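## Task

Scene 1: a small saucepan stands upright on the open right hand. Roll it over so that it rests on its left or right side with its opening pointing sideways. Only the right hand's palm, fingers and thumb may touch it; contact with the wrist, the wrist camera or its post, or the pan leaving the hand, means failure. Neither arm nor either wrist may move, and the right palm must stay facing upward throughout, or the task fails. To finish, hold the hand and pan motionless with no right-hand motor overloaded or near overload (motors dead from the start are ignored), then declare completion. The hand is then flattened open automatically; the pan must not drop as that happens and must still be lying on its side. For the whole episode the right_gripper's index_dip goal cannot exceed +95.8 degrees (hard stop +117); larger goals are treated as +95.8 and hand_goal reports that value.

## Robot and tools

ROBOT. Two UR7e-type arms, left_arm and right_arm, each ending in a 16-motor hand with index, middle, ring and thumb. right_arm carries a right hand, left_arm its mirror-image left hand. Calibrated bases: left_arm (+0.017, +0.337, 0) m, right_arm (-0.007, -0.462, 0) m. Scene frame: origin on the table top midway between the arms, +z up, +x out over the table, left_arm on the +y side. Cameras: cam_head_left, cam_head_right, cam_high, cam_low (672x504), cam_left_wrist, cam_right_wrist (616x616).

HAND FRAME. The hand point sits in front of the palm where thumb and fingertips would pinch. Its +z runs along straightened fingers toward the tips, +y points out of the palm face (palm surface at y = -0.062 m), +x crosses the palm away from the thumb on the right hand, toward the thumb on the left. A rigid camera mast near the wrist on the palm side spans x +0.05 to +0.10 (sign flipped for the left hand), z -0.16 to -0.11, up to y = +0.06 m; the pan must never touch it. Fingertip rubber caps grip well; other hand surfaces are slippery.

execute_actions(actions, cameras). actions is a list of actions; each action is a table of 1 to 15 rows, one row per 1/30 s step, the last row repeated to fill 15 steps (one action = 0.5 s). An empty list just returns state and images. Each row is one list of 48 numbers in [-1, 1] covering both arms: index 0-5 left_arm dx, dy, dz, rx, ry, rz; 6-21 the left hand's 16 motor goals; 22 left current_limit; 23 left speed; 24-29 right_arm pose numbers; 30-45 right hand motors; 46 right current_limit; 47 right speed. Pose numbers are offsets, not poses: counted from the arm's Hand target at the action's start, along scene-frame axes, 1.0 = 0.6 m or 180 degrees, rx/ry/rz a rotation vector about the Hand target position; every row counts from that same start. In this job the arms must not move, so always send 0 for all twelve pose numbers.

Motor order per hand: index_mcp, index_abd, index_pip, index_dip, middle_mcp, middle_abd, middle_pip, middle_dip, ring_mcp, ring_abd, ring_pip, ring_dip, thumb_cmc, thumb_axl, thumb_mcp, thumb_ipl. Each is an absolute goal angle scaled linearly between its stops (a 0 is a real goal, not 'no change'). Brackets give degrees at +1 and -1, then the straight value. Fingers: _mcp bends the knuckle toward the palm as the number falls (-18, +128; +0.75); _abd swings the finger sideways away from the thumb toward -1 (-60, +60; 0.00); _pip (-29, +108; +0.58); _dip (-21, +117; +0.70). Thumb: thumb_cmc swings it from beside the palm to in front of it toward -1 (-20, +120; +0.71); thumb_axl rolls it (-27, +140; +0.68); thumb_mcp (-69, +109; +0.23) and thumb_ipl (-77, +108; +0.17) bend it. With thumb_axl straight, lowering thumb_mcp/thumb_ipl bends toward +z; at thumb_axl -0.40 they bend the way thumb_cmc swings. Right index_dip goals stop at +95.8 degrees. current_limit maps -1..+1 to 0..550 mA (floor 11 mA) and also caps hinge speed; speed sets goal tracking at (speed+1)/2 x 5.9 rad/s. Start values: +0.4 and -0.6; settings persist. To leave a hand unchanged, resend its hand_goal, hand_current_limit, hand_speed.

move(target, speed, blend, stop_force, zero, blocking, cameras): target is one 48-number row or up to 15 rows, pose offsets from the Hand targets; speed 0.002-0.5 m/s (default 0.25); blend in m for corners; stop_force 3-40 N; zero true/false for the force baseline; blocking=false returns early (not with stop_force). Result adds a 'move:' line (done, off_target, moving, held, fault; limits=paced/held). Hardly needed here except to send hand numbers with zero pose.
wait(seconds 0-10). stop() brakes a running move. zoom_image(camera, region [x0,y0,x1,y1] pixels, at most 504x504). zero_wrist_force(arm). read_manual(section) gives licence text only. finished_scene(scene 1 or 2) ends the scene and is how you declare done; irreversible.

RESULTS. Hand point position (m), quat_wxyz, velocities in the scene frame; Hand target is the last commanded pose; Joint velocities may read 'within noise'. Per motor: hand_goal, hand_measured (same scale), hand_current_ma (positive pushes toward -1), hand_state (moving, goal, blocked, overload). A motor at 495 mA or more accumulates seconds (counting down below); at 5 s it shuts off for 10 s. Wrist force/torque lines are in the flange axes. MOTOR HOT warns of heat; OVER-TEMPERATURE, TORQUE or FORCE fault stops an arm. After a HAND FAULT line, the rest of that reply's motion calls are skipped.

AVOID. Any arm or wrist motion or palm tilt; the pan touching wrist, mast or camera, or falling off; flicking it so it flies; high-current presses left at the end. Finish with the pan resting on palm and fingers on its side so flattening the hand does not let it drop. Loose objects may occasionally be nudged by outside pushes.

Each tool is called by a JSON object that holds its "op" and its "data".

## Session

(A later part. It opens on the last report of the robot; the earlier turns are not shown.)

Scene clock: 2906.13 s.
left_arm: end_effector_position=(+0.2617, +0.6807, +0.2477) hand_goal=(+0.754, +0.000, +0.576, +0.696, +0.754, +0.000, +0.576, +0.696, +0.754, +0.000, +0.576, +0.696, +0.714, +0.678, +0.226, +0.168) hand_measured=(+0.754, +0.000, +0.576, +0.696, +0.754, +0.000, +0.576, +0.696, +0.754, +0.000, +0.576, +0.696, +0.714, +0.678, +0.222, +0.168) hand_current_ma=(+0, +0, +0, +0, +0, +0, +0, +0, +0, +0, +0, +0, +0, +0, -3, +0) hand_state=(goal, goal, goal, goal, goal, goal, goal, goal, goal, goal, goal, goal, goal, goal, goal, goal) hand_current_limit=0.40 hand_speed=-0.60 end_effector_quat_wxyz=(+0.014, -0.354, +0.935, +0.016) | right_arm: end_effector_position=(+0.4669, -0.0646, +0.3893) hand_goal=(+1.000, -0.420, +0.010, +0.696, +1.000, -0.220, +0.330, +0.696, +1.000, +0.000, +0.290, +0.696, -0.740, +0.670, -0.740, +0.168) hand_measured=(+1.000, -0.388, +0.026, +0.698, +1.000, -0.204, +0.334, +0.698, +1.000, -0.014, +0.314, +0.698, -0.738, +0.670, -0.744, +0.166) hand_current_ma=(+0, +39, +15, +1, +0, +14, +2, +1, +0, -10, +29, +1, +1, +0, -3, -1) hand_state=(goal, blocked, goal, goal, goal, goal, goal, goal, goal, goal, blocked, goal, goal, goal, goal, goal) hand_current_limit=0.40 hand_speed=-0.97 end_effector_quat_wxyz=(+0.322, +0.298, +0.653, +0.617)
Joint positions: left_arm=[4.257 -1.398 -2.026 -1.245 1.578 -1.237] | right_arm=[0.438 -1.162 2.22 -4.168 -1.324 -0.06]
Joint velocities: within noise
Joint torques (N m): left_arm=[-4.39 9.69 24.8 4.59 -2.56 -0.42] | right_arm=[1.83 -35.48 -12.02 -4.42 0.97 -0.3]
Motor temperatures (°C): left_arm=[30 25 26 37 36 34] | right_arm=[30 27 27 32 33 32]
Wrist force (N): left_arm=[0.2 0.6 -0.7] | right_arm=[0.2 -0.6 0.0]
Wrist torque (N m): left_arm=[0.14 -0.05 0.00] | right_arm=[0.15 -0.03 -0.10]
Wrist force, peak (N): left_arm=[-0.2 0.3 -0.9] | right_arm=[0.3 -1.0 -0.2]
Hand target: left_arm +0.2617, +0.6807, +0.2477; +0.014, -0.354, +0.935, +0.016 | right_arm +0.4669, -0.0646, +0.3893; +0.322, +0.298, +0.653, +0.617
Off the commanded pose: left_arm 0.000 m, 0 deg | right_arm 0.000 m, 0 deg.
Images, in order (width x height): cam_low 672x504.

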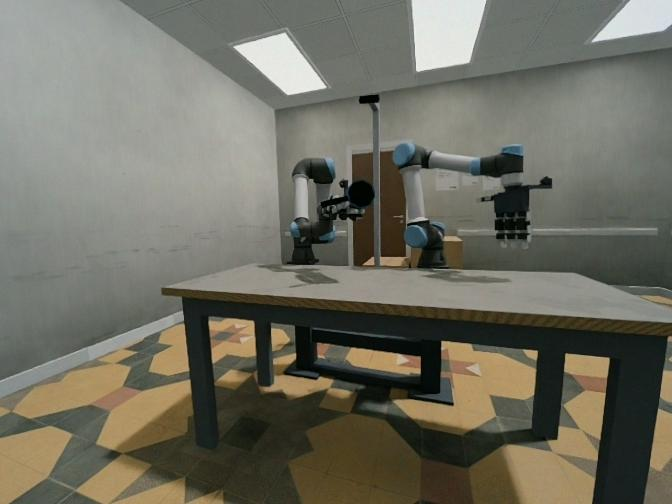

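{"op": "execute_actions", "data": {"actions": [[[0,0,0,0,0,0,0.754,0,0.576,0.696,0.754,0,0.576,0.696,0.754,0,0.576,0.696,0.714,0.678,0.226,0.168,0.4,-0.6,0,0,0,0,0,0,1.0,-0.44,0.01,0.696,1.0,-0.23,0.33,0.696,1.0,0.0,0.29,0.696,-0.74,0.67,-0.74,0.168,0.4,-0.97]],[[0,0,0,0,0,0,0.754,0,0.576,0.696,0.754,0,0.576,0.696,0.754,0,0.576,0.696,0.714,0.678,0.226,0.168,0.4,-0.6,0,0,0,0,0,0,1.0,-0.46,0.01,0.696,1.0,-0.23,0.33,0.696,1.0,0.0,0.29,0.696,-0.74,0.67,-0.74,0.168,0.4,-0.97]],[[0,0,0,0,0,0,0.754,0,0.576,0.696,0.754,0,0.576,0.696,0.754,0,0.576,0.696,0.714,0.678,0.226,0.168,0.4,-0.6,0,0,0,0,0,0,1.0,-0.46,0.01,0.696,1.0,-0.23,0.33,0.696,1.0,0.0,0.29,0.696,-0.74,0.67,-0.74,0.168,0.4,-0.97]]], "cameras": ["cam_low", "cam_high"]}}

{"op": "zoom_image", "data": {"camera": "cam_low", "region": [305, 160, 375, 230]}}

{"op": "zoom_image", "data": {"camera": "cam_high", "region": [210, 130, 340, 270]}}

Scene clock: 2921.27 s.
left_arm: end_effector_position=(+0.2617, +0.6807, +0.2477) hand_goal=(+0.754, +0.000, +0.576, +0.696, +0.754, +0.000, +0.576, +0.696, +0.754, +0.000, +0.576, +0.696, +0.714, +0.678, +0.226, +0.168) hand_measured=(+0.754, +0.000, +0.576, +0.696, +0.754, +0.000, +0.576, +0.696, +0.754, +0.000, +0.576, +0.696, +0.714, +0.678, +0.222, +0.168) hand_current_ma=(+0, +0, +0, +0, +0, +0, +0, +0, +0, +0, +0, +0, +0, +0, -3, +0) hand_state=(goal, goal, goal, goal, goal, goal, goal, goal, goal, goal, goal, goal, goal, goal, goal, goal) hand_current_limit=0.40 hand_speed=-0.60 end_effector_quat_wxyz=(+0.014, -0.354, +0.935, +0.016) | right_arm: end_effector_position=(+0.4669, -0.0646, +0.3893) hand_goal=(+1.000, -0.460, +0.010, +0.696, +1.000, -0.230, +0.330, +0.696, +1.000, +0.000, +0.290, +0.696, -0.740, +0.670, -0.740, +0.168) hand_measured=(+1.000, -0.432, +0.024, +0.698, +1.000, -0.206, +0.334, +0.698, +1.000, -0.016, +0.314, +0.698, -0.738, +0.670, -0.744, +0.166) hand_current_ma=(+0, +32, +14, +1, +0, +23, +2, +1, +0, -12, +29, +1, +1, +0, -3, -1) hand_state=(goal, blocked, goal, goal, goal, blocked, goal, goal, goal, goal, blocked, goal, goal, goal, goal, goal) hand_current_limit=0.40 hand_speed=-0.97 end_effector_quat_wxyz=(+0.322, +0.298, +0.653, +0.617)
Joint positions: left_arm=[4.257 -1.398 -2.026 -1.245 1.578 -1.237] | right_arm=[0.438 -1.162 2.22 -4.168 -1.324 -0.06]
Joint velocities: within noise
Joint torques (N m): left_arm=[-4.13 10.09 24.68 4.61 -2.57 -0.47] | right_arm=[2.27 -35.5 -12.95 -4.45 1.03 -0.58]
Motor temperatures (°C): left_arm=[30 25 26 37 36 34] | right_arm=[30 27 27 32 33 32]
Wrist force (N): left_arm=[0.0 0.3 -0.5] | right_arm=[-0.2 -0.5 0.1]
Wrist torque (N m): left_arm=[0.08 -0.03 0.00] | right_arm=[0.13 0.03 -0.14]
Wrist force, peak (N): left_arm=[-0.1 0.5 -0.8] | right_arm=[0.4 -0.9 0.1]
Hand target: left_arm +0.2617, +0.6807, +0.2477; +0.014, -0.354, +0.935, +0.016 | right_arm +0.4669, -0.0646, +0.3893; +0.322, +0.298, +0.653, +0.617
Off the commanded pose: left_arm 0.000 m, 0 deg | right_arm 0.000 m, 0 deg.
Images, in order (width x height): cam_high 672x504, cam_low 672x504.

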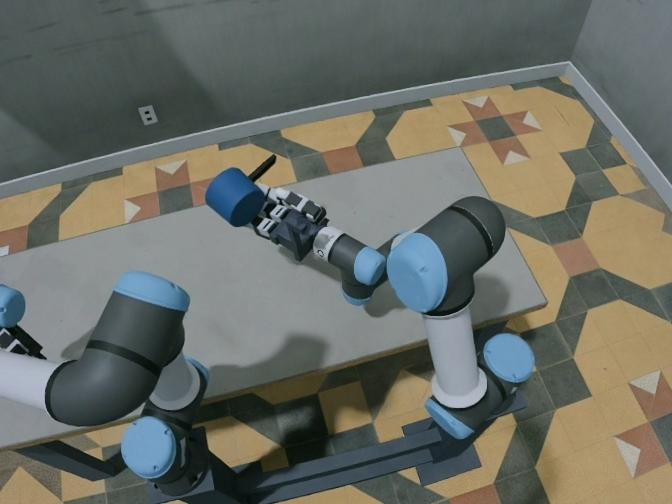

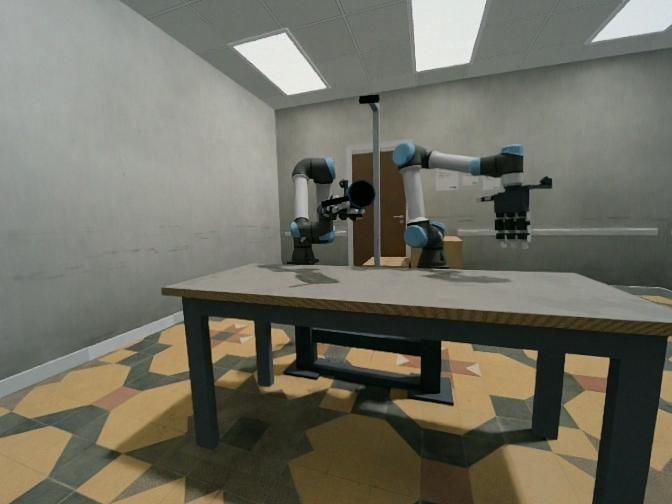

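Scaled by 7.200 from the camera's 672x504 image, which has a finer 960x720 frame.

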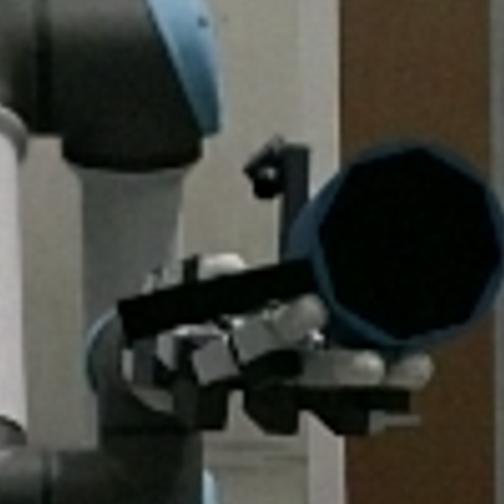

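Scaled by 3.600 from the camera's 672x504 image, which has a finer 960x720 frame.

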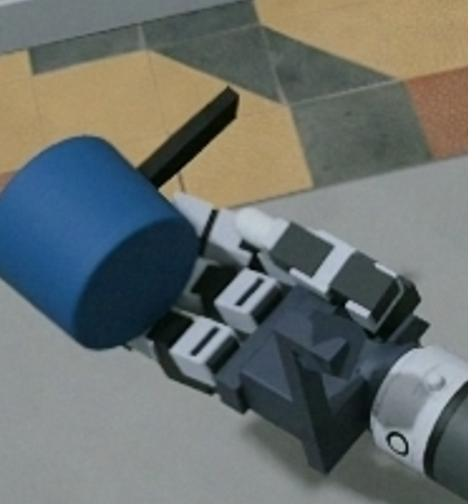

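{"op": "execute_actions", "data": {"actions": [[[0,0,0,0,0,0,0.754,0,0.576,0.696,0.754,0,0.576,0.696,0.754,0,0.576,0.696,0.714,0.678,0.226,0.168,0.4,-0.6,0,0,0,0,0,0,1.0,-0.45,0.01,0.696,1.0,-0.20,0.33,0.696,1.0,0.0,0.29,0.696,-0.74,0.67,-0.74,0.168,0.4,-0.97]]], "cameras": ["cam_right_wrist"]}}

{"op": "zoom_image", "data": {"camera": "cam_right_wrist", "region": [190, 140, 410, 360]}}

Scene clock: 2934.80 s.
left_arm: end_effector_position=(+0.2617, +0.6807, +0.2477) hand_goal=(+0.754, +0.000, +0.576, +0.696, +0.754, +0.000, +0.576, +0.696, +0.754, +0.000, +0.576, +0.696, +0.714, +0.678, +0.226, +0.168) hand_measured=(+0.754, +0.000, +0.576, +0.696, +0.754, +0.000, +0.576, +0.696, +0.754, +0.000, +0.576, +0.696, +0.714, +0.678, +0.222, +0.168) hand_current_ma=(+0, +0, +0, +0, +0, +0, +0, +0, +0, +0, +0, +0, +0, +0, -3, +0) hand_state=(goal, goal, goal, goal, goal, goal, goal, goal, goal, goal, goal, goal, goal, goal, goal, goal) hand_current_limit=0.40 hand_speed=-0.60 end_effector_quat_wxyz=(+0.014, -0.354, +0.935, +0.016) | right_arm: end_effector_position=(+0.4669, -0.0646, +0.3893) hand_goal=(+1.000, -0.450, +0.010, +0.696, +1.000, -0.200, +0.330, +0.696, +1.000, +0.000, +0.290, +0.696, -0.740, +0.670, -0.740, +0.168) hand_measured=(+1.000, -0.432, +0.024, +0.698, +1.000, -0.202, +0.334, +0.698, +1.000, -0.016, +0.314, +0.698, -0.738, +0.670, -0.744, +0.166) hand_current_ma=(+0, +17, +14, +1, +0, -1, +2, +1, +0, -12, +29, +1, +1, +0, -3, -1) hand_state=(goal, goal, goal, goal, goal, goal, goal, goal, goal, goal, blocked, goal, goal, goal, goal, goal) hand_current_limit=0.40 hand_speed=-0.97 end_effector_quat_wxyz=(+0.322, +0.298, +0.653, +0.617)
Joint positions: left_arm=[4.257 -1.398 -2.026 -1.245 1.578 -1.237] | right_arm=[0.438 -1.162 2.22 -4.168 -1.324 -0.06]
Joint velocities: within noise
Joint torques (N m): left_arm=[-4.99 9.9 25.18 4.61 -2.55 -0.5] | right_arm=[0.46 -36.29 -13.51 -4.56 1.15 -0.4]
Motor temperatures (°C): left_arm=[30 25 26 37 36 34] | right_arm=[30 27 27 32 33 32]
Wrist force (N): left_arm=[-0.2 0.1 -0.6] | right_arm=[-0.1 -0.6 0.1]
Wrist torque (N m): left_arm=[0.06 0.00 -0.02] | right_arm=[0.13 0.02 -0.14]
Wrist force, peak (N): left_arm=[-0.2 0.3 -0.9] | right_arm=[0.6 -0.7 0.3]
Hand target: left_arm +0.2617, +0.6807, +0.2477; +0.014, -0.354, +0.935, +0.016 | right_arm +0.4669, -0.0646, +0.3893; +0.322, +0.298, +0.653, +0.617
Off the commanded pose: left_arm 0.000 m, 0 deg | right_arm 0.000 m, 0 deg.
Images, in order (width x height): cam_right_wrist 616x616.

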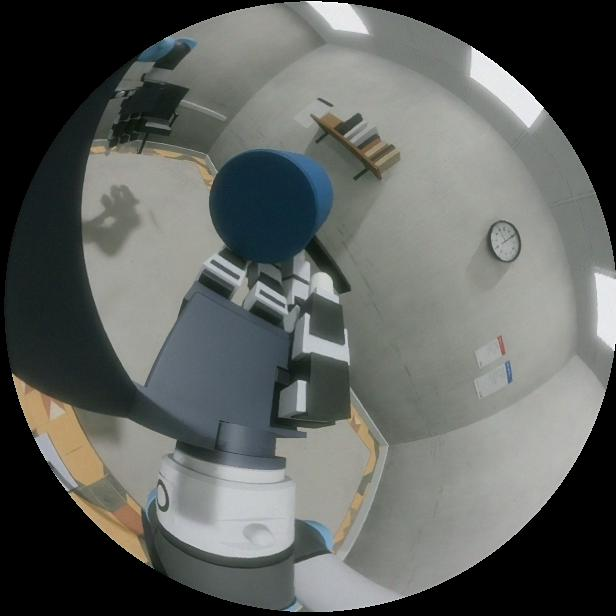

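Scaled by 2.291 from the camera's 616x616 image, which has a finer 880x880 frame.

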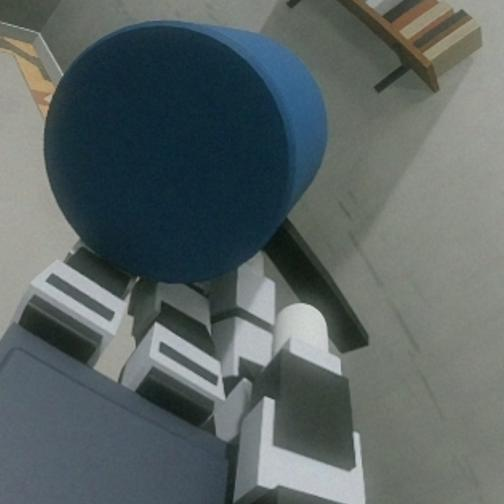

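{"op": "execute_actions", "data": {"actions": [[[0,0,0,0,0,0,0.754,0,0.576,0.696,0.754,0,0.576,0.696,0.754,0,0.576,0.696,0.714,0.678,0.226,0.168,0.4,-0.6,0,0,0,0,0,0,1.0,-0.43,0.02,0.696,1.0,-0.20,0.29,0.696,1.0,0.0,0.31,0.696,-0.74,0.67,-0.74,0.168,0.4,-0.97]],[[0,0,0,0,0,0,0.754,0,0.576,0.696,0.754,0,0.576,0.696,0.754,0,0.576,0.696,0.714,0.678,0.226,0.168,0.4,-0.6,0,0,0,0,0,0,1.0,-0.43,0.02,0.696,1.0,-0.20,0.25,0.696,1.0,0.0,0.31,0.696,-0.74,0.67,-0.74,0.168,0.4,-0.97]],[[0,0,0,0,0,0,0.754,0,0.576,0.696,0.754,0,0.576,0.696,0.754,0,0.576,0.696,0.714,0.678,0.226,0.168,0.4,-0.6,0,0,0,0,0,0,1.0,-0.43,0.02,0.696,1.0,-0.20,0.21,0.696,1.0,0.0,0.31,0.696,-0.74,0.67,-0.74,0.168,0.4,-0.97]]], "cameras": ["cam_low"]}}

{"op": "zoom_image", "data": {"camera": "cam_low", "region": [305, 160, 375, 230]}}

Scene clock: 2992.93 s.
left_arm: end_effector_position=(+0.2617, +0.6807, +0.2477) hand_goal=(+0.754, +0.000, +0.576, +0.696, +0.754, +0.000, +0.576, +0.696, +0.754, +0.000, +0.576, +0.696, +0.714, +0.678, +0.226, +0.168) hand_measured=(+0.754, +0.000, +0.576, +0.696, +0.754, +0.000, +0.576, +0.696, +0.754, +0.000, +0.576, +0.696, +0.714, +0.678, +0.222, +0.168) hand_current_ma=(+0, +0, +0, +0, +0, +0, +0, +0, +0, +0, +0, +0, +0, +0, -3, +0) hand_state=(goal, goal, goal, goal, goal, goal, goal, goal, goal, goal, goal, goal, goal, goal, goal, goal) hand_current_limit=0.40 hand_speed=-0.60 end_effector_quat_wxyz=(+0.014, -0.354, +0.935, +0.016) | right_arm: end_effector_position=(+0.4669, -0.0646, +0.3893) hand_goal=(+1.000, -0.430, +0.020, +0.696, +1.000, -0.200, +0.210, +0.696, +1.000, +0.000, +0.310, +0.696, -0.740, +0.670, -0.740, +0.168) hand_measured=(+1.000, -0.422, +0.018, +0.698, +1.000, -0.202, +0.254, +0.700, +1.000, -0.012, +0.318, +0.698, -0.738, +0.670, -0.744, +0.166) hand_current_ma=(+0, +4, -1, +0, +0, +0, +74, +1, +0, -8, +6, +1, +1, +0, -3, -1) hand_state=(goal, goal, goal, goal, goal, goal, blocked, goal, goal, goal, goal, goal, goal, goal, goal, goal) hand_current_limit=0.40 hand_speed=-0.97 end_effector_quat_wxyz=(+0.322, +0.298, +0.653, +0.617)
Joint positions: left_arm=[4.257 -1.398 -2.026 -1.245 1.578 -1.237] | right_arm=[0.438 -1.162 2.22 -4.168 -1.324 -0.06]
Joint velocities: within noise
Joint torques (N m): left_arm=[-4.22 10.93 25.18 4.71 -2.36 -0.37] | right_arm=[3.55 -35.81 -14.13 -4.46 0.96 -0.63]
Motor temperatures (°C): left_arm=[29 25 26 37 36 34] | right_arm=[30 27 27 32 33 32]
Wrist force (N): left_arm=[0.1 0.4 -0.7] | right_arm=[-0.1 -0.5 0.2]
Wrist torque (N m): left_arm=[0.12 -0.05 0.00] | right_arm=[0.12 0.01 -0.14]
Wrist force, peak (N): left_arm=[0.1 0.8 -0.7] | right_arm=[0.3 -1.1 0.0]
Hand target: left_arm +0.2617, +0.6807, +0.2477; +0.014, -0.354, +0.935, +0.016 | right_arm +0.4669, -0.0646, +0.3893; +0.322, +0.298, +0.653, +0.617
Off the commanded pose: left_arm 0.000 m, 0 deg | right_arm 0.000 m, 0 deg.
Images, in order (width x height): cam_low 672x504.

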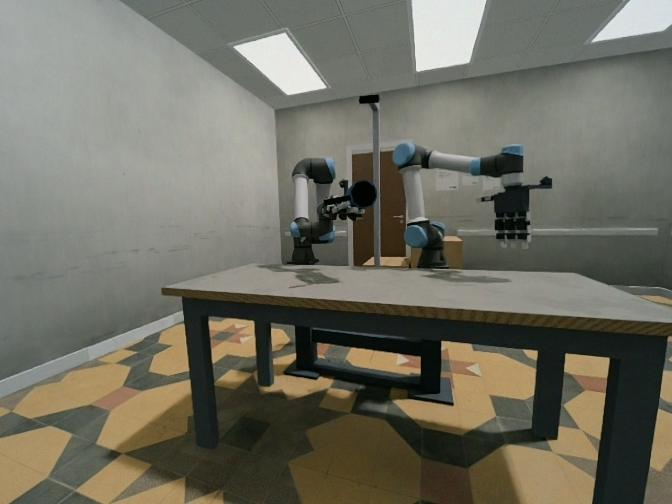

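Scaled by 7.200 from the camera's 672x504 image, which has a finer 960x720 frame.

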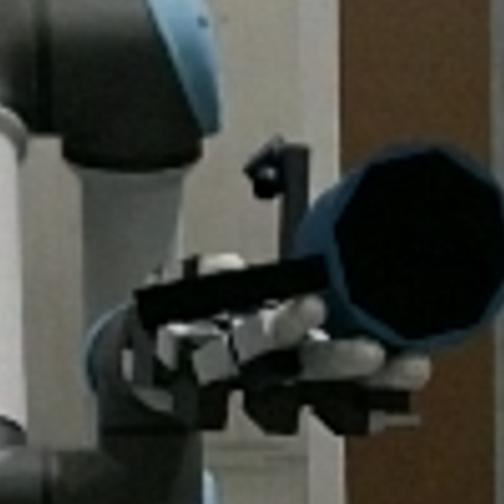

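{"op": "execute_actions", "data": {"actions": [[[0,0,0,0,0,0,0.754,0,0.576,0.696,0.754,0,0.576,0.696,0.754,0,0.576,0.696,0.714,0.678,0.226,0.168,0.4,-0.6,0,0,0,0,0,0,1.0,-0.43,0.02,0.696,1.0,-0.20,0.25,0.696,1.0,0.0,0.31,0.696,-0.74,0.67,-0.74,0.168,0.4,-0.97]]], "cameras": ["cam_low","cam_high"]}}

{"op": "zoom_image", "data": {"camera": "cam_low", "region": [305, 160, 375, 230]}}

{"op": "zoom_image", "data": {"camera": "cam_high", "region": [210, 130, 340, 270]}}

Scene clock: 3035.23 s.
left_arm: end_effector_position=(+0.2617, +0.6807, +0.2477) hand_goal=(+0.754, +0.000, +0.576, +0.696, +0.754, +0.000, +0.576, +0.696, +0.754, +0.000, +0.576, +0.696, +0.714, +0.678, +0.226, +0.168) hand_measured=(+0.754, +0.000, +0.576, +0.696, +0.754, +0.000, +0.576, +0.696, +0.754, +0.000, +0.576, +0.696, +0.714, +0.678, +0.222, +0.168) hand_current_ma=(+0, +0, +0, +0, +0, +0, +0, +0, +0, +0, +0, +0, +0, +0, -3, +0) hand_state=(goal, goal, goal, goal, goal, goal, goal, goal, goal, goal, goal, goal, goal, goal, goal, goal) hand_current_limit=0.40 hand_speed=-0.60 end_effector_quat_wxyz=(+0.014, -0.354, +0.935, +0.016) | right_arm: end_effector_position=(+0.4669, -0.0646, +0.3893) hand_goal=(+1.000, -0.430, +0.020, +0.696, +1.000, -0.200, +0.250, +0.696, +1.000, +0.000, +0.310, +0.696, -0.740, +0.670, -0.740, +0.168) hand_measured=(+1.000, -0.422, +0.018, +0.698, +1.000, -0.202, +0.258, +0.700, +1.000, -0.012, +0.320, +0.698, -0.738, +0.670, -0.744, +0.166) hand_current_ma=(+0, +4, -1, +0, +0, +0, +6, +1, +0, -8, +7, +1, +1, +0, -3, -1) hand_state=(goal, goal, goal, goal, goal, goal, goal, goal, goal, goal, goal, goal, goal, goal, goal, goal) hand_current_limit=0.40 hand_speed=-0.97 end_effector_quat_wxyz=(+0.322, +0.298, +0.653, +0.617)
Joint positions: left_arm=[4.257 -1.398 -2.026 -1.245 1.578 -1.237] | right_arm=[0.438 -1.162 2.22 -4.168 -1.324 -0.06]
Joint velocities: within noise
Joint torques (N m): left_arm=[-4.52 10.79 24.95 4.48 -2.42 -0.39] | right_arm=[4.69 -35.23 -14.7 -4.41 0.87 -0.45]
Motor temperatures (°C): left_arm=[29 25 26 37 36 34] | right_arm=[30 27 27 32 33 32]
Wrist force (N): left_arm=[0.0 0.3 -0.5] | right_arm=[0.1 -0.4 0.1]
Wrist torque (N m): left_arm=[0.08 -0.04 0.00] | right_arm=[0.14 -0.01 -0.12]
Wrist force, peak (N): left_arm=[-0.1 0.4 -0.9] | right_arm=[0.2 -1.1 0.0]
Hand target: left_arm +0.2617, +0.6807, +0.2477; +0.014, -0.354, +0.935, +0.016 | right_arm +0.4669, -0.0646, +0.3893; +0.322, +0.298, +0.653, +0.617
Off the commanded pose: left_arm 0.000 m, 0 deg | right_arm 0.000 m, 0 deg.
Images, in order (width x height): cam_high 672x504, cam_low 672x504.

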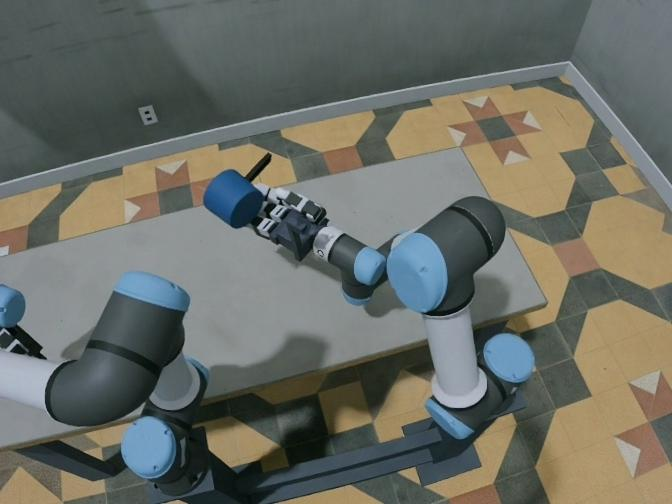

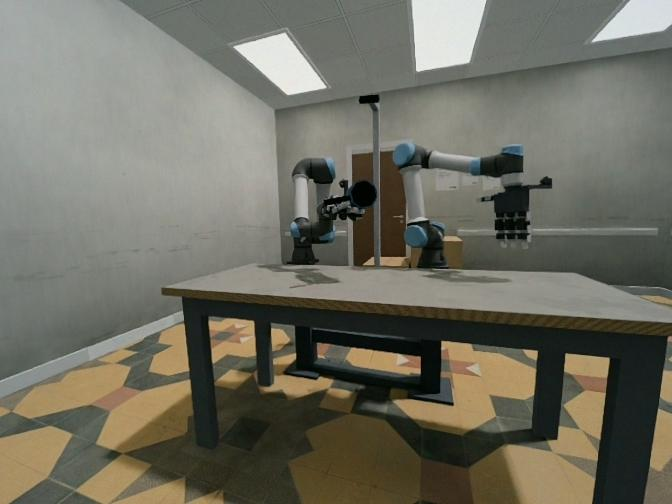

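Scaled by 7.200 from the camera's 672x504 image, which has a finer 960x720 frame.

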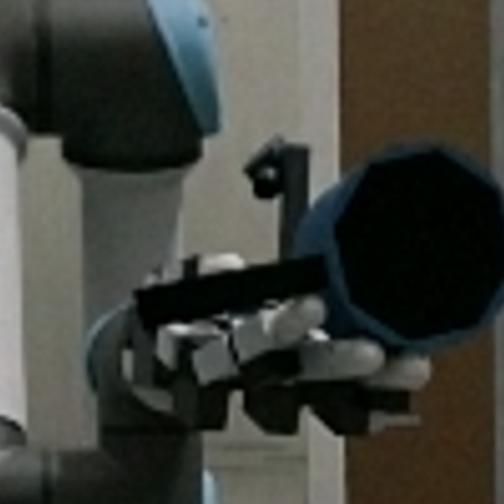

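Scaled by 3.600 from the camera's 672x504 image, which has a finer 960x720 frame.

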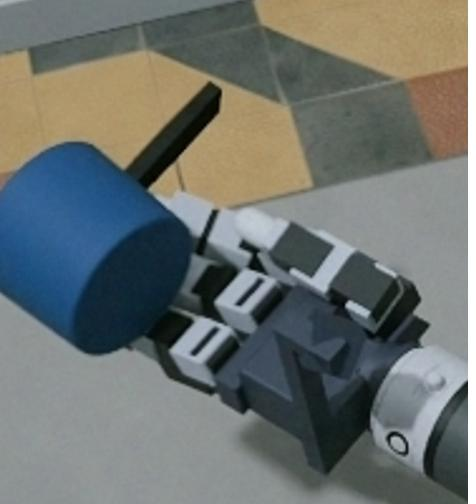

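{"op": "execute_actions", "data": {"actions": [[[0,0,0,0,0,0,0.754,0,0.576,0.696,0.754,0,0.576,0.696,0.754,0,0.576,0.696,0.714,0.678,0.226,0.168,0.4,-0.6,0,0,0,0,0,0,1.0,-0.43,0.04,0.696,1.0,-0.20,0.25,0.696,1.0,0.0,0.31,0.696,-0.74,0.67,-0.74,0.168,0.4,-0.97]],[[0,0,0,0,0,0,0.754,0,0.576,0.696,0.754,0,0.576,0.696,0.754,0,0.576,0.696,0.714,0.678,0.226,0.168,0.4,-0.6,0,0,0,0,0,0,1.0,-0.43,0.06,0.696,1.0,-0.20,0.25,0.696,1.0,0.0,0.31,0.696,-0.74,0.67,-0.74,0.168,0.4,-0.97]]], "cameras": ["cam_low"]}}

{"op": "zoom_image", "data": {"camera": "cam_low", "region": [305, 160, 375, 230]}}

Scene clock: 3087.67 s.
left_arm: end_effector_position=(+0.2617, +0.6807, +0.2477) hand_goal=(+0.754, +0.000, +0.576, +0.696, +0.754, +0.000, +0.576, +0.696, +0.754, +0.000, +0.576, +0.696, +0.714, +0.678, +0.226, +0.168) hand_measured=(+0.754, +0.000, +0.576, +0.696, +0.754, +0.000, +0.576, +0.696, +0.754, +0.000, +0.576, +0.696, +0.714, +0.678, +0.222, +0.168) hand_current_ma=(+0, +0, +0, +0, +0, +0, +0, +0, +0, +0, +0, +0, +0, +0, -3, +0) hand_state=(goal, goal, goal, goal, goal, goal, goal, goal, goal, goal, goal, goal, goal, goal, goal, goal) hand_current_limit=0.40 hand_speed=-0.60 end_effector_quat_wxyz=(+0.014, -0.354, +0.935, +0.016) | right_arm: end_effector_position=(+0.4669, -0.0646, +0.3893) hand_goal=(+1.000, -0.430, +0.060, +0.696, +1.000, -0.200, +0.250, +0.696, +1.000, +0.000, +0.310, +0.696, -0.740, +0.670, -0.740, +0.168) hand_measured=(+0.998, -0.418, +0.042, +0.696, +1.000, -0.202, +0.266, +0.700, +1.000, -0.012, +0.320, +0.698, -0.738, +0.670, -0.744, +0.166) hand_current_ma=(-1, +9, -21, +0, +0, -1, +15, +1, +0, -8, +8, +1, +1, +0, -3, -1) hand_state=(goal, goal, goal, goal, goal, goal, goal, goal, goal, goal, goal, goal, goal, goal, goal, goal) hand_current_limit=0.40 hand_speed=-0.97 end_effector_quat_wxyz=(+0.322, +0.298, +0.653, +0.617)
Joint positions: left_arm=[4.257 -1.398 -2.026 -1.245 1.578 -1.237] | right_arm=[0.438 -1.162 2.22 -4.168 -1.324 -0.06]
Joint velocities: within noise
Joint torques (N m): left_arm=[-5.3 10.3 25.16 4.78 -2.51 -0.58] | right_arm=[6.02 -36.1 -14.33 -4.25 0.57 -0.84]
Motor temperatures (°C): left_arm=[29 25 26 37 36 34] | right_arm=[29 27 27 32 33 32]
Wrist force (N): left_arm=[0.1 0.4 -0.4] | right_arm=[0.3 -0.5 0.3]
Wrist torque (N m): left_arm=[0.08 -0.04 0.00] | right_arm=[0.12 -0.04 -0.10]
Wrist force, peak (N): left_arm=[-0.4 0.6 -0.8] | right_arm=[0.3 -1.0 0.1]
Hand target: left_arm +0.2617, +0.6807, +0.2477; +0.014, -0.354, +0.935, +0.016 | right_arm +0.4669, -0.0646, +0.3893; +0.322, +0.298, +0.653, +0.617
Off the commanded pose: left_arm 0.000 m, 0 deg | right_arm 0.000 m, 0 deg.
Images, in order (width x height): cam_low 672x504.

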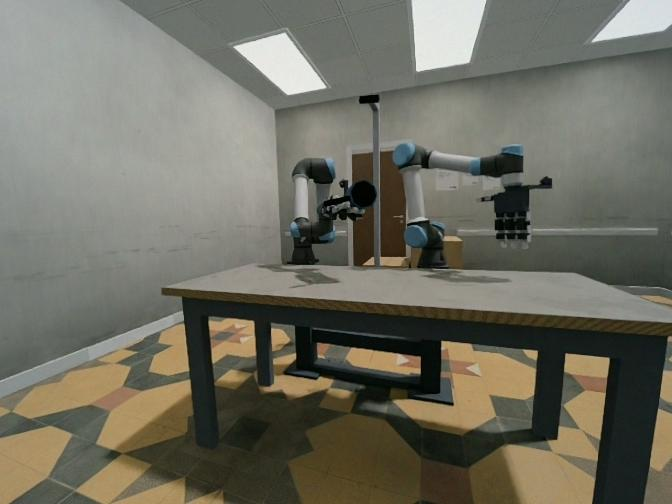

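Scaled by 7.200 from the camera's 672x504 image, which has a finer 960x720 frame.

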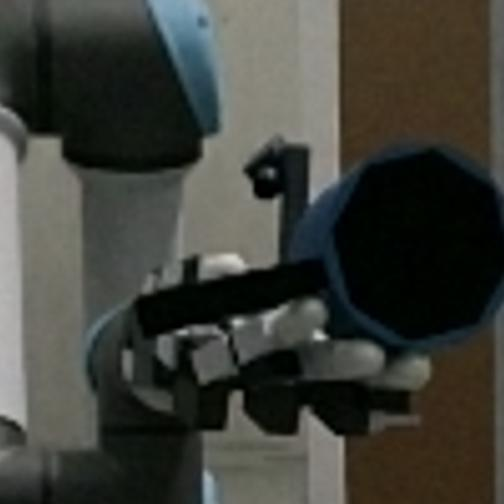

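{"op": "execute_actions", "data": {"actions": [[[0,0,0,0,0,0,0.754,0,0.576,0.696,0.754,0,0.576,0.696,0.754,0,0.576,0.696,0.714,0.678,0.226,0.168,0.4,-0.6,0,0,0,0,0,0,1.0,-0.39,0.065,0.696,1.0,-0.20,0.25,0.696,1.0,0.0,0.31,0.696,-0.74,0.67,-0.74,0.168,0.4,-0.97]],[[0,0,0,0,0,0,0.754,0,0.576,0.696,0.754,0,0.576,0.696,0.754,0,0.576,0.696,0.714,0.678,0.226,0.168,0.4,-0.6,0,0,0,0,0,0,1.0,-0.35,0.075,0.696,1.0,-0.20,0.25,0.696,1.0,0.0,0.31,0.696,-0.74,0.67,-0.74,0.168,0.4,-0.97]],[[0,0,0,0,0,0,0.754,0,0.576,0.696,0.754,0,0.576,0.696,0.754,0,0.576,0.696,0.714,0.678,0.226,0.168,0.4,-0.6,0,0,0,0,0,0,1.0,-0.31,0.085,0.696,1.0,-0.20,0.25,0.696,1.0,0.0,0.31,0.696,-0.74,0.67,-0.74,0.168,0.4,-0.97]]], "cameras": ["cam_low"]}}

{"op": "zoom_image", "data": {"camera": "cam_low", "region": [305, 160, 375, 230]}}

Scene clock: 3104.43 s.
left_arm: end_effector_position=(+0.2617, +0.6807, +0.2477) hand_goal=(+0.754, +0.000, +0.576, +0.696, +0.754, +0.000, +0.576, +0.696, +0.754, +0.000, +0.576, +0.696, +0.714, +0.678, +0.226, +0.168) hand_measured=(+0.754, +0.000, +0.576, +0.696, +0.754, +0.000, +0.576, +0.696, +0.754, +0.000, +0.576, +0.696, +0.714, +0.678, +0.222, +0.168) hand_current_ma=(+0, +0, +0, +0, +0, +0, +0, +0, +0, +0, +0, +0, +0, +0, -3, +0) hand_state=(goal, goal, goal, goal, goal, goal, goal, goal, goal, goal, goal, goal, goal, goal, goal, goal) hand_current_limit=0.40 hand_speed=-0.60 end_effector_quat_wxyz=(+0.014, -0.354, +0.935, +0.016) | right_arm: end_effector_position=(+0.4669, -0.0646, +0.3893) hand_goal=(+1.000, -0.310, +0.086, +0.696, +1.000, -0.200, +0.250, +0.696, +1.000, +0.000, +0.310, +0.696, -0.740, +0.670, -0.740, +0.168) hand_measured=(+1.000, -0.314, +0.086, +0.696, +1.000, -0.200, +0.268, +0.700, +1.000, -0.012, +0.320, +0.698, -0.738, +0.670, -0.744, +0.166) hand_current_ma=(+0, -1, +0, +0, +0, +0, +20, +2, +0, -8, +8, +1, +1, +0, -3, -1) hand_state=(goal, goal, goal, goal, goal, goal, goal, goal, goal, goal, goal, goal, goal, goal, goal, goal) hand_current_limit=0.40 hand_speed=-0.97 end_effector_quat_wxyz=(+0.322, +0.298, +0.653, +0.617)
Joint positions: left_arm=[4.257 -1.398 -2.026 -1.245 1.578 -1.237] | right_arm=[0.438 -1.162 2.22 -4.168 -1.324 -0.06]
Joint velocities: within noise
Joint torques (N m): left_arm=[-4.27 11.25 25.64 4.64 -2.49 -0.42] | right_arm=[4.4 -36.27 -14.9 -4.06 0.44 -0.94]
Motor temperatures (°C): left_arm=[29 25 26 37 36 34] | right_arm=[29 27 27 32 33 32]
Wrist force (N): left_arm=[0.1 0.4 -0.6] | right_arm=[0.2 -0.7 0.0]
Wrist torque (N m): left_arm=[0.10 -0.04 -0.01] | right_arm=[0.11 -0.01 -0.11]
Wrist force, peak (N): left_arm=[0.1 0.5 -1.0] | right_arm=[0.2 -1.2 -0.3]
Hand target: left_arm +0.2617, +0.6807, +0.2477; +0.014, -0.354, +0.935, +0.016 | right_arm +0.4669, -0.0646, +0.3893; +0.322, +0.298, +0.653, +0.617
Off the commanded pose: left_arm 0.000 m, 0 deg | right_arm 0.000 m, 0 deg.
Images, in order (width x height): cam_low 672x504.

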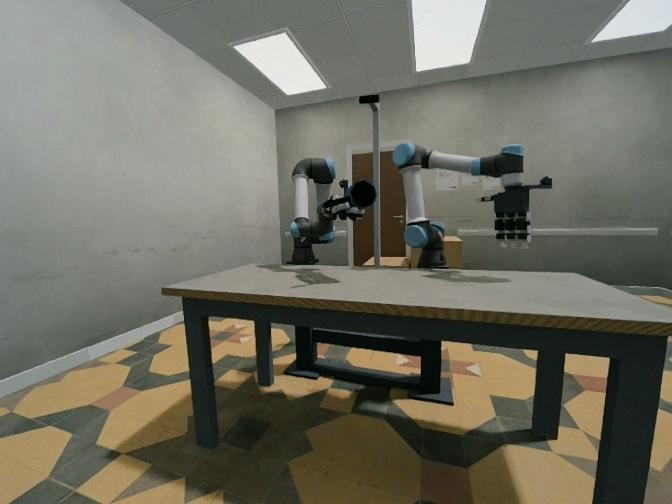

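Scaled by 7.200 from the camera's 672x504 image, which has a finer 960x720 frame.

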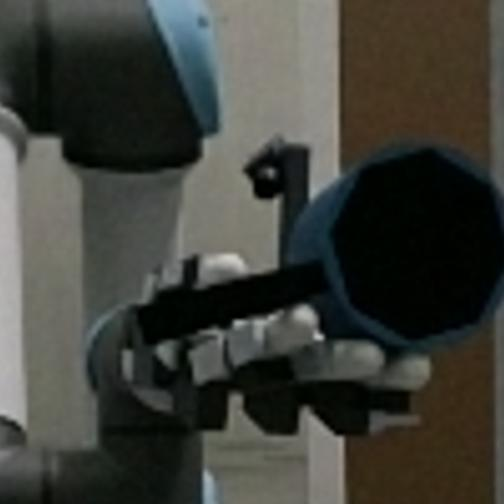

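{"op": "execute_actions", "data": {"actions": [[[0,0,0,0,0,0,0.754,0,0.576,0.696,0.754,0,0.576,0.696,0.754,0,0.576,0.696,0.714,0.678,0.226,0.168,0.4,-0.6,0,0,0,0,0,0,1.0,-0.27,0.09,0.696,1.0,-0.20,0.25,0.696,1.0,0.0,0.31,0.696,-0.74,0.67,-0.74,0.168,0.4,-0.97]],[[0,0,0,0,0,0,0.754,0,0.576,0.696,0.754,0,0.576,0.696,0.754,0,0.576,0.696,0.714,0.678,0.226,0.168,0.4,-0.6,0,0,0,0,0,0,1.0,-0.23,0.10,0.696,1.0,-0.20,0.25,0.696,1.0,0.0,0.31,0.696,-0.74,0.67,-0.74,0.168,0.4,-0.97]],[[0,0,0,0,0,0,0.754,0,0.576,0.696,0.754,0,0.576,0.696,0.754,0,0.576,0.696,0.714,0.678,0.226,0.168,0.4,-0.6,0,0,0,0,0,0,1.0,-0.19,0.11,0.696,1.0,-0.20,0.25,0.696,1.0,0.0,0.31,0.696,-0.74,0.67,-0.74,0.168,0.4,-0.97]]], "cameras": ["cam_low"]}}

{"op": "zoom_image", "data": {"camera": "cam_low", "region": [305, 160, 375, 230]}}

Scene clock: 3119.40 s.
left_arm: end_effector_position=(+0.2617, +0.6807, +0.2477) hand_goal=(+0.754, +0.000, +0.576, +0.696, +0.754, +0.000, +0.576, +0.696, +0.754, +0.000, +0.576, +0.696, +0.714, +0.678, +0.226, +0.168) hand_measured=(+0.754, +0.000, +0.576, +0.696, +0.754, +0.000, +0.576, +0.696, +0.754, +0.000, +0.576, +0.696, +0.714, +0.678, +0.222, +0.168) hand_current_ma=(+0, +0, +0, +0, +0, +0, +0, +0, +0, +0, +0, +0, +0, +0, -3, +0) hand_state=(goal, goal, goal, goal, goal, goal, goal, goal, goal, goal, goal, goal, goal, goal, goal, goal) hand_current_limit=0.40 hand_speed=-0.60 end_effector_quat_wxyz=(+0.014, -0.354, +0.935, +0.016) | right_arm: end_effector_position=(+0.4669, -0.0646, +0.3893) hand_goal=(+1.000, -0.190, +0.110, +0.696, +1.000, -0.200, +0.250, +0.696, +1.000, +0.000, +0.310, +0.696, -0.740, +0.670, -0.740, +0.168) hand_measured=(+1.000, -0.194, +0.110, +0.696, +1.000, -0.200, +0.268, +0.700, +1.000, -0.012, +0.320, +0.698, -0.738, +0.670, -0.744, +0.166) hand_current_ma=(+0, -1, +0, +0, +0, +0, +20, +2, +0, -8, +8, +1, +1, +0, -3, -1) hand_state=(goal, goal, goal, goal, goal, goal, goal, goal, goal, goal, goal, goal, goal, goal, goal, goal) hand_current_limit=0.40 hand_speed=-0.97 end_effector_quat_wxyz=(+0.322, +0.298, +0.653, +0.617)
Joint positions: left_arm=[4.257 -1.398 -2.026 -1.245 1.578 -1.237] | right_arm=[0.438 -1.162 2.22 -4.168 -1.324 -0.06]
Joint velocities: within noise
Joint torques (N m): left_arm=[-5.32 10.15 25.04 4.66 -2.44 -0.54] | right_arm=[5.79 -35.32 -15.31 -4.25 0.6 -0.97]
Motor temperatures (°C): left_arm=[29 25 26 37 36 34] | right_arm=[29 27 27 32 33 32]
Wrist force (N): left_arm=[-0.1 0.5 -0.6] | right_arm=[0.2 -0.4 0.1]
Wrist torque (N m): left_arm=[0.11 -0.02 -0.02] | right_arm=[0.16 -0.02 -0.11]
Wrist force, peak (N): left_arm=[-0.3 0.4 -0.9] | right_arm=[0.3 -1.0 0.1]
Hand target: left_arm +0.2617, +0.6807, +0.2477; +0.014, -0.354, +0.935, +0.016 | right_arm +0.4669, -0.0646, +0.3893; +0.322, +0.298, +0.653, +0.617
Off the commanded pose: left_arm 0.000 m, 0 deg | right_arm 0.000 m, 0 deg.
Images, in order (width x height): cam_low 672x504.

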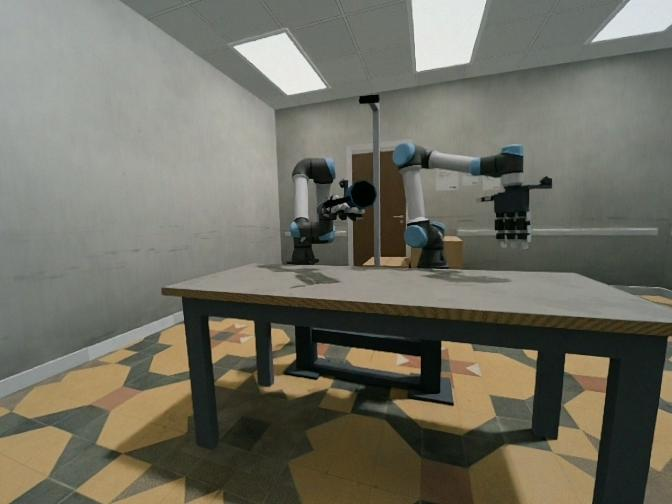

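Scaled by 7.200 from the camera's 672x504 image, which has a finer 960x720 frame.

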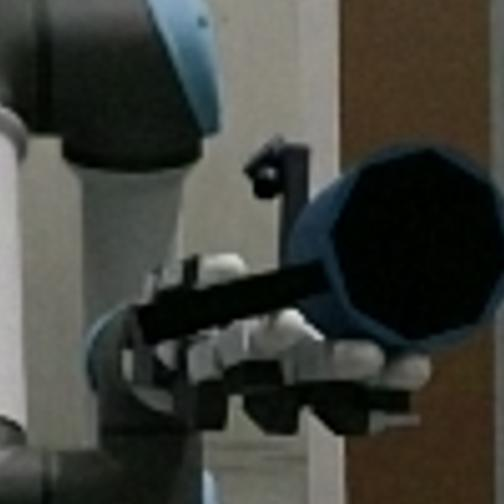

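{"op": "execute_actions", "data": {"actions": [[[0,0,0,0,0,0,0.754,0,0.576,0.696,0.754,0,0.576,0.696,0.754,0,0.576,0.696,0.714,0.678,0.226,0.168,0.4,-0.6,0,0,0,0,0,0,1.0,-0.14,0.11,0.696,1.0,-0.20,0.25,0.696,1.0,0.0,0.31,0.696,-0.74,0.67,-0.74,0.168,0.4,-0.97]],[[0,0,0,0,0,0,0.754,0,0.576,0.696,0.754,0,0.576,0.696,0.754,0,0.576,0.696,0.714,0.678,0.226,0.168,0.4,-0.6,0,0,0,0,0,0,1.0,-0.09,0.11,0.696,1.0,-0.20,0.25,0.696,1.0,0.0,0.31,0.696,-0.74,0.67,-0.74,0.168,0.4,-0.97]],[[0,0,0,0,0,0,0.754,0,0.576,0.696,0.754,0,0.576,0.696,0.754,0,0.576,0.696,0.714,0.678,0.226,0.168,0.4,-0.6,0,0,0,0,0,0,1.0,-0.04,0.11,0.696,1.0,-0.20,0.25,0.696,1.0,0.0,0.31,0.696,-0.74,0.67,-0.74,0.168,0.4,-0.97]]], "cameras": ["cam_low"]}}

{"op": "zoom_image", "data": {"camera": "cam_low", "region": [305, 160, 375, 230]}}

Scene clock: 3129.77 s.
left_arm: end_effector_position=(+0.2617, +0.6807, +0.2477) hand_goal=(+0.754, +0.000, +0.576, +0.696, +0.754, +0.000, +0.576, +0.696, +0.754, +0.000, +0.576, +0.696, +0.714, +0.678, +0.226, +0.168) hand_measured=(+0.754, +0.000, +0.576, +0.696, +0.754, +0.000, +0.576, +0.696, +0.754, +0.000, +0.576, +0.696, +0.714, +0.678, +0.222, +0.168) hand_current_ma=(+0, +0, +0, +0, +0, +0, +0, +0, +0, +0, +0, +0, +0, +0, -3, +0) hand_state=(goal, goal, goal, goal, goal, goal, goal, goal, goal, goal, goal, goal, goal, goal, goal, goal) hand_current_limit=0.40 hand_speed=-0.60 end_effector_quat_wxyz=(+0.014, -0.354, +0.935, +0.016) | right_arm: end_effector_position=(+0.4669, -0.0646, +0.3893) hand_goal=(+1.000, -0.040, +0.110, +0.696, +1.000, -0.200, +0.250, +0.696, +1.000, +0.000, +0.310, +0.696, -0.740, +0.670, -0.740, +0.168) hand_measured=(+1.000, -0.054, +0.114, +0.696, +1.000, -0.198, +0.266, +0.700, +1.000, -0.006, +0.320, +0.698, -0.738, +0.670, -0.744, +0.166) hand_current_ma=(+0, -11, +2, +0, +0, +1, +17, +2, +0, -4, +8, +1, +1, +0, -3, -1) hand_state=(goal, goal, goal, goal, goal, goal, goal, goal, goal, goal, goal, goal, goal, goal, goal, goal) hand_current_limit=0.40 hand_speed=-0.97 end_effector_quat_wxyz=(+0.322, +0.298, +0.653, +0.617)
Joint positions: left_arm=[4.257 -1.398 -2.026 -1.245 1.578 -1.237] | right_arm=[0.438 -1.162 2.22 -4.168 -1.324 -0.06]
Joint velocities: within noise
Joint torques (N m): left_arm=[-5.45 10.39 25.03 4.55 -2.45 -0.42] | right_arm=[5.27 -35.63 -14.36 -4.07 0.36 -0.71]
Motor temperatures (°C): left_arm=[29 25 26 37 36 34] | right_arm=[29 27 27 32 33 32]
Wrist force (N): left_arm=[0.1 0.4 -0.6] | right_arm=[0.1 -0.4 -0.3]
Wrist torque (N m): left_arm=[0.10 -0.05 0.00] | right_arm=[0.19 0.00 -0.11]
Wrist force, peak (N): left_arm=[-0.1 0.2 -0.9] | right_arm=[0.2 -0.9 -0.1]
Hand target: left_arm +0.2617, +0.6807, +0.2477; +0.014, -0.354, +0.935, +0.016 | right_arm +0.4669, -0.0646, +0.3893; +0.322, +0.298, +0.653, +0.617
Off the commanded pose: left_arm 0.000 m, 0 deg | right_arm 0.000 m, 0 deg.
Images, in order (width x height): cam_low 672x504.

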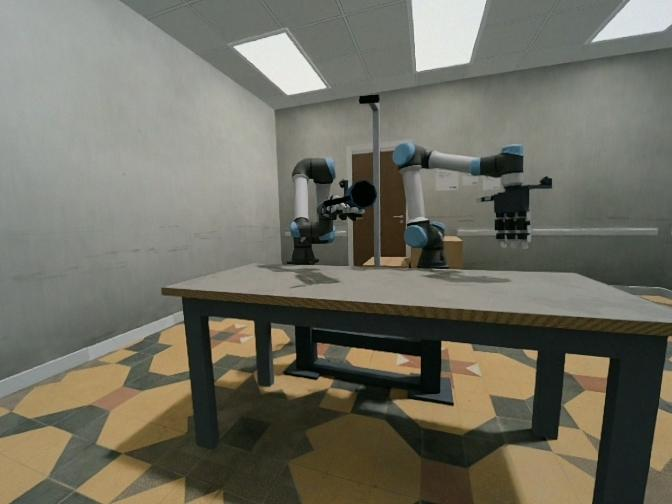

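Scaled by 7.200 from the camera's 672x504 image, which has a finer 960x720 frame.

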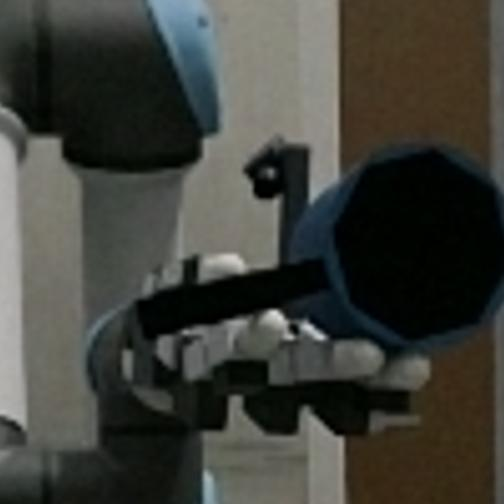

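{"op": "execute_actions", "data": {"actions": [[[0,0,0,0,0,0,0.754,0,0.576,0.696,0.754,0,0.576,0.696,0.754,0,0.576,0.696,0.714,0.678,0.226,0.168,0.4,-0.6,0,0,0,0,0,0,1.0,0.0,0.13,0.696,1.0,-0.20,0.25,0.696,1.0,0.0,0.31,0.696,-0.74,0.67,-0.74,0.168,0.4,-0.97]],[[0,0,0,0,0,0,0.754,0,0.576,0.696,0.754,0,0.576,0.696,0.754,0,0.576,0.696,0.714,0.678,0.226,0.168,0.4,-0.6,0,0,0,0,0,0,1.0,0.0,0.13,0.696,1.0,-0.20,0.275,0.696,1.0,0.0,0.31,0.696,-0.74,0.67,-0.74,0.168,0.4,-0.97]],[[0,0,0,0,0,0,0.754,0,0.576,0.696,0.754,0,0.576,0.696,0.754,0,0.576,0.696,0.714,0.678,0.226,0.168,0.4,-0.6,0,0,0,0,0,0,1.0,0.0,0.13,0.696,1.0,-0.20,0.30,0.696,1.0,0.0,0.31,0.696,-0.74,0.67,-0.74,0.168,0.4,-0.97]]], "cameras": ["cam_low"]}}

{"op": "zoom_image", "data": {"camera": "cam_low", "region": [305, 160, 375, 230]}}

Scene clock: 3141.90 s.
left_arm: end_effector_position=(+0.2617, +0.6807, +0.2477) hand_goal=(+0.754, +0.000, +0.576, +0.696, +0.754, +0.000, +0.576, +0.696, +0.754, +0.000, +0.576, +0.696, +0.714, +0.678, +0.226, +0.168) hand_measured=(+0.754, +0.000, +0.576, +0.696, +0.754, +0.000, +0.576, +0.696, +0.754, +0.000, +0.576, +0.696, +0.714, +0.678, +0.222, +0.168) hand_current_ma=(+0, +0, +0, +0, +0, +0, +0, +0, +0, +0, +0, +0, +0, +0, -3, +0) hand_state=(goal, goal, goal, goal, goal, goal, goal, goal, goal, goal, goal, goal, goal, goal, goal, goal) hand_current_limit=0.40 hand_speed=-0.60 end_effector_quat_wxyz=(+0.014, -0.354, +0.935, +0.016) | right_arm: end_effector_position=(+0.4669, -0.0646, +0.3893) hand_goal=(+1.000, +0.000, +0.130, +0.696, +1.000, -0.200, +0.300, +0.696, +1.000, +0.000, +0.310, +0.696, -0.740, +0.670, -0.740, +0.168) hand_measured=(+1.000, -0.012, +0.134, +0.696, +1.000, -0.198, +0.300, +0.700, +1.000, -0.006, +0.322, +0.698, -0.738, +0.670, -0.744, +0.166) hand_current_ma=(+0, -8, +2, +0, +0, +1, +0, +2, +0, -4, +11, +1, +1, +0, -3, -1) hand_state=(goal, goal, goal, goal, goal, goal, goal, goal, goal, goal, goal, goal, goal, goal, goal, goal) hand_current_limit=0.40 hand_speed=-0.97 end_effector_quat_wxyz=(+0.322, +0.298, +0.653, +0.617)
Joint positions: left_arm=[4.257 -1.398 -2.026 -1.245 1.578 -1.237] | right_arm=[0.438 -1.162 2.22 -4.168 -1.324 -0.06]
Joint velocities: within noise
Joint torques (N m): left_arm=[-4.45 10.96 24.75 4.57 -2.5 -0.46] | right_arm=[4.61 -36.16 -15.56 -4.36 0.47 -0.91]
Motor temperatures (°C): left_arm=[29 25 26 37 36 34] | right_arm=[29 27 27 32 33 32]
Wrist force (N): left_arm=[0.0 0.5 -0.6] | right_arm=[-0.1 -0.6 0.1]
Wrist torque (N m): left_arm=[0.12 -0.04 -0.01] | right_arm=[0.13 0.01 -0.12]
Wrist force, peak (N): left_arm=[-0.1 0.3 -0.9] | right_arm=[0.1 -1.1 -0.1]
Hand target: left_arm +0.2617, +0.6807, +0.2477; +0.014, -0.354, +0.935, +0.016 | right_arm +0.4669, -0.0646, +0.3893; +0.322, +0.298, +0.653, +0.617
Off the commanded pose: left_arm 0.000 m, 0 deg | right_arm 0.000 m, 0 deg.
Images, in order (width x height): cam_low 672x504.

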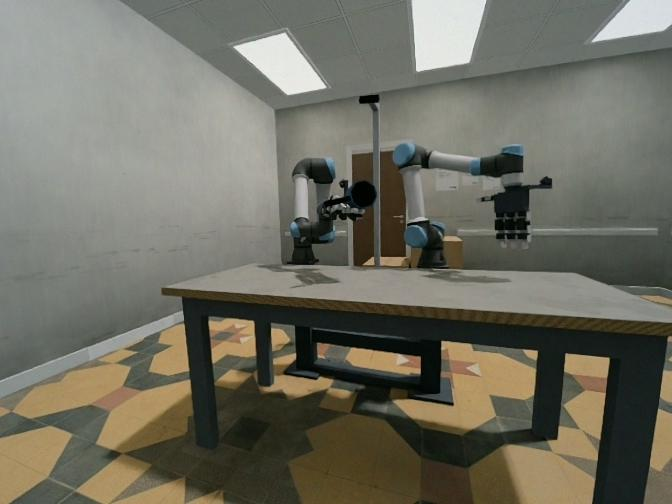

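Scaled by 7.200 from the camera's 672x504 image, which has a finer 960x720 frame.

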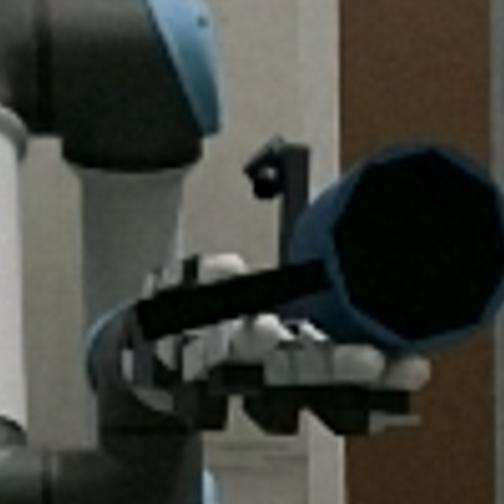

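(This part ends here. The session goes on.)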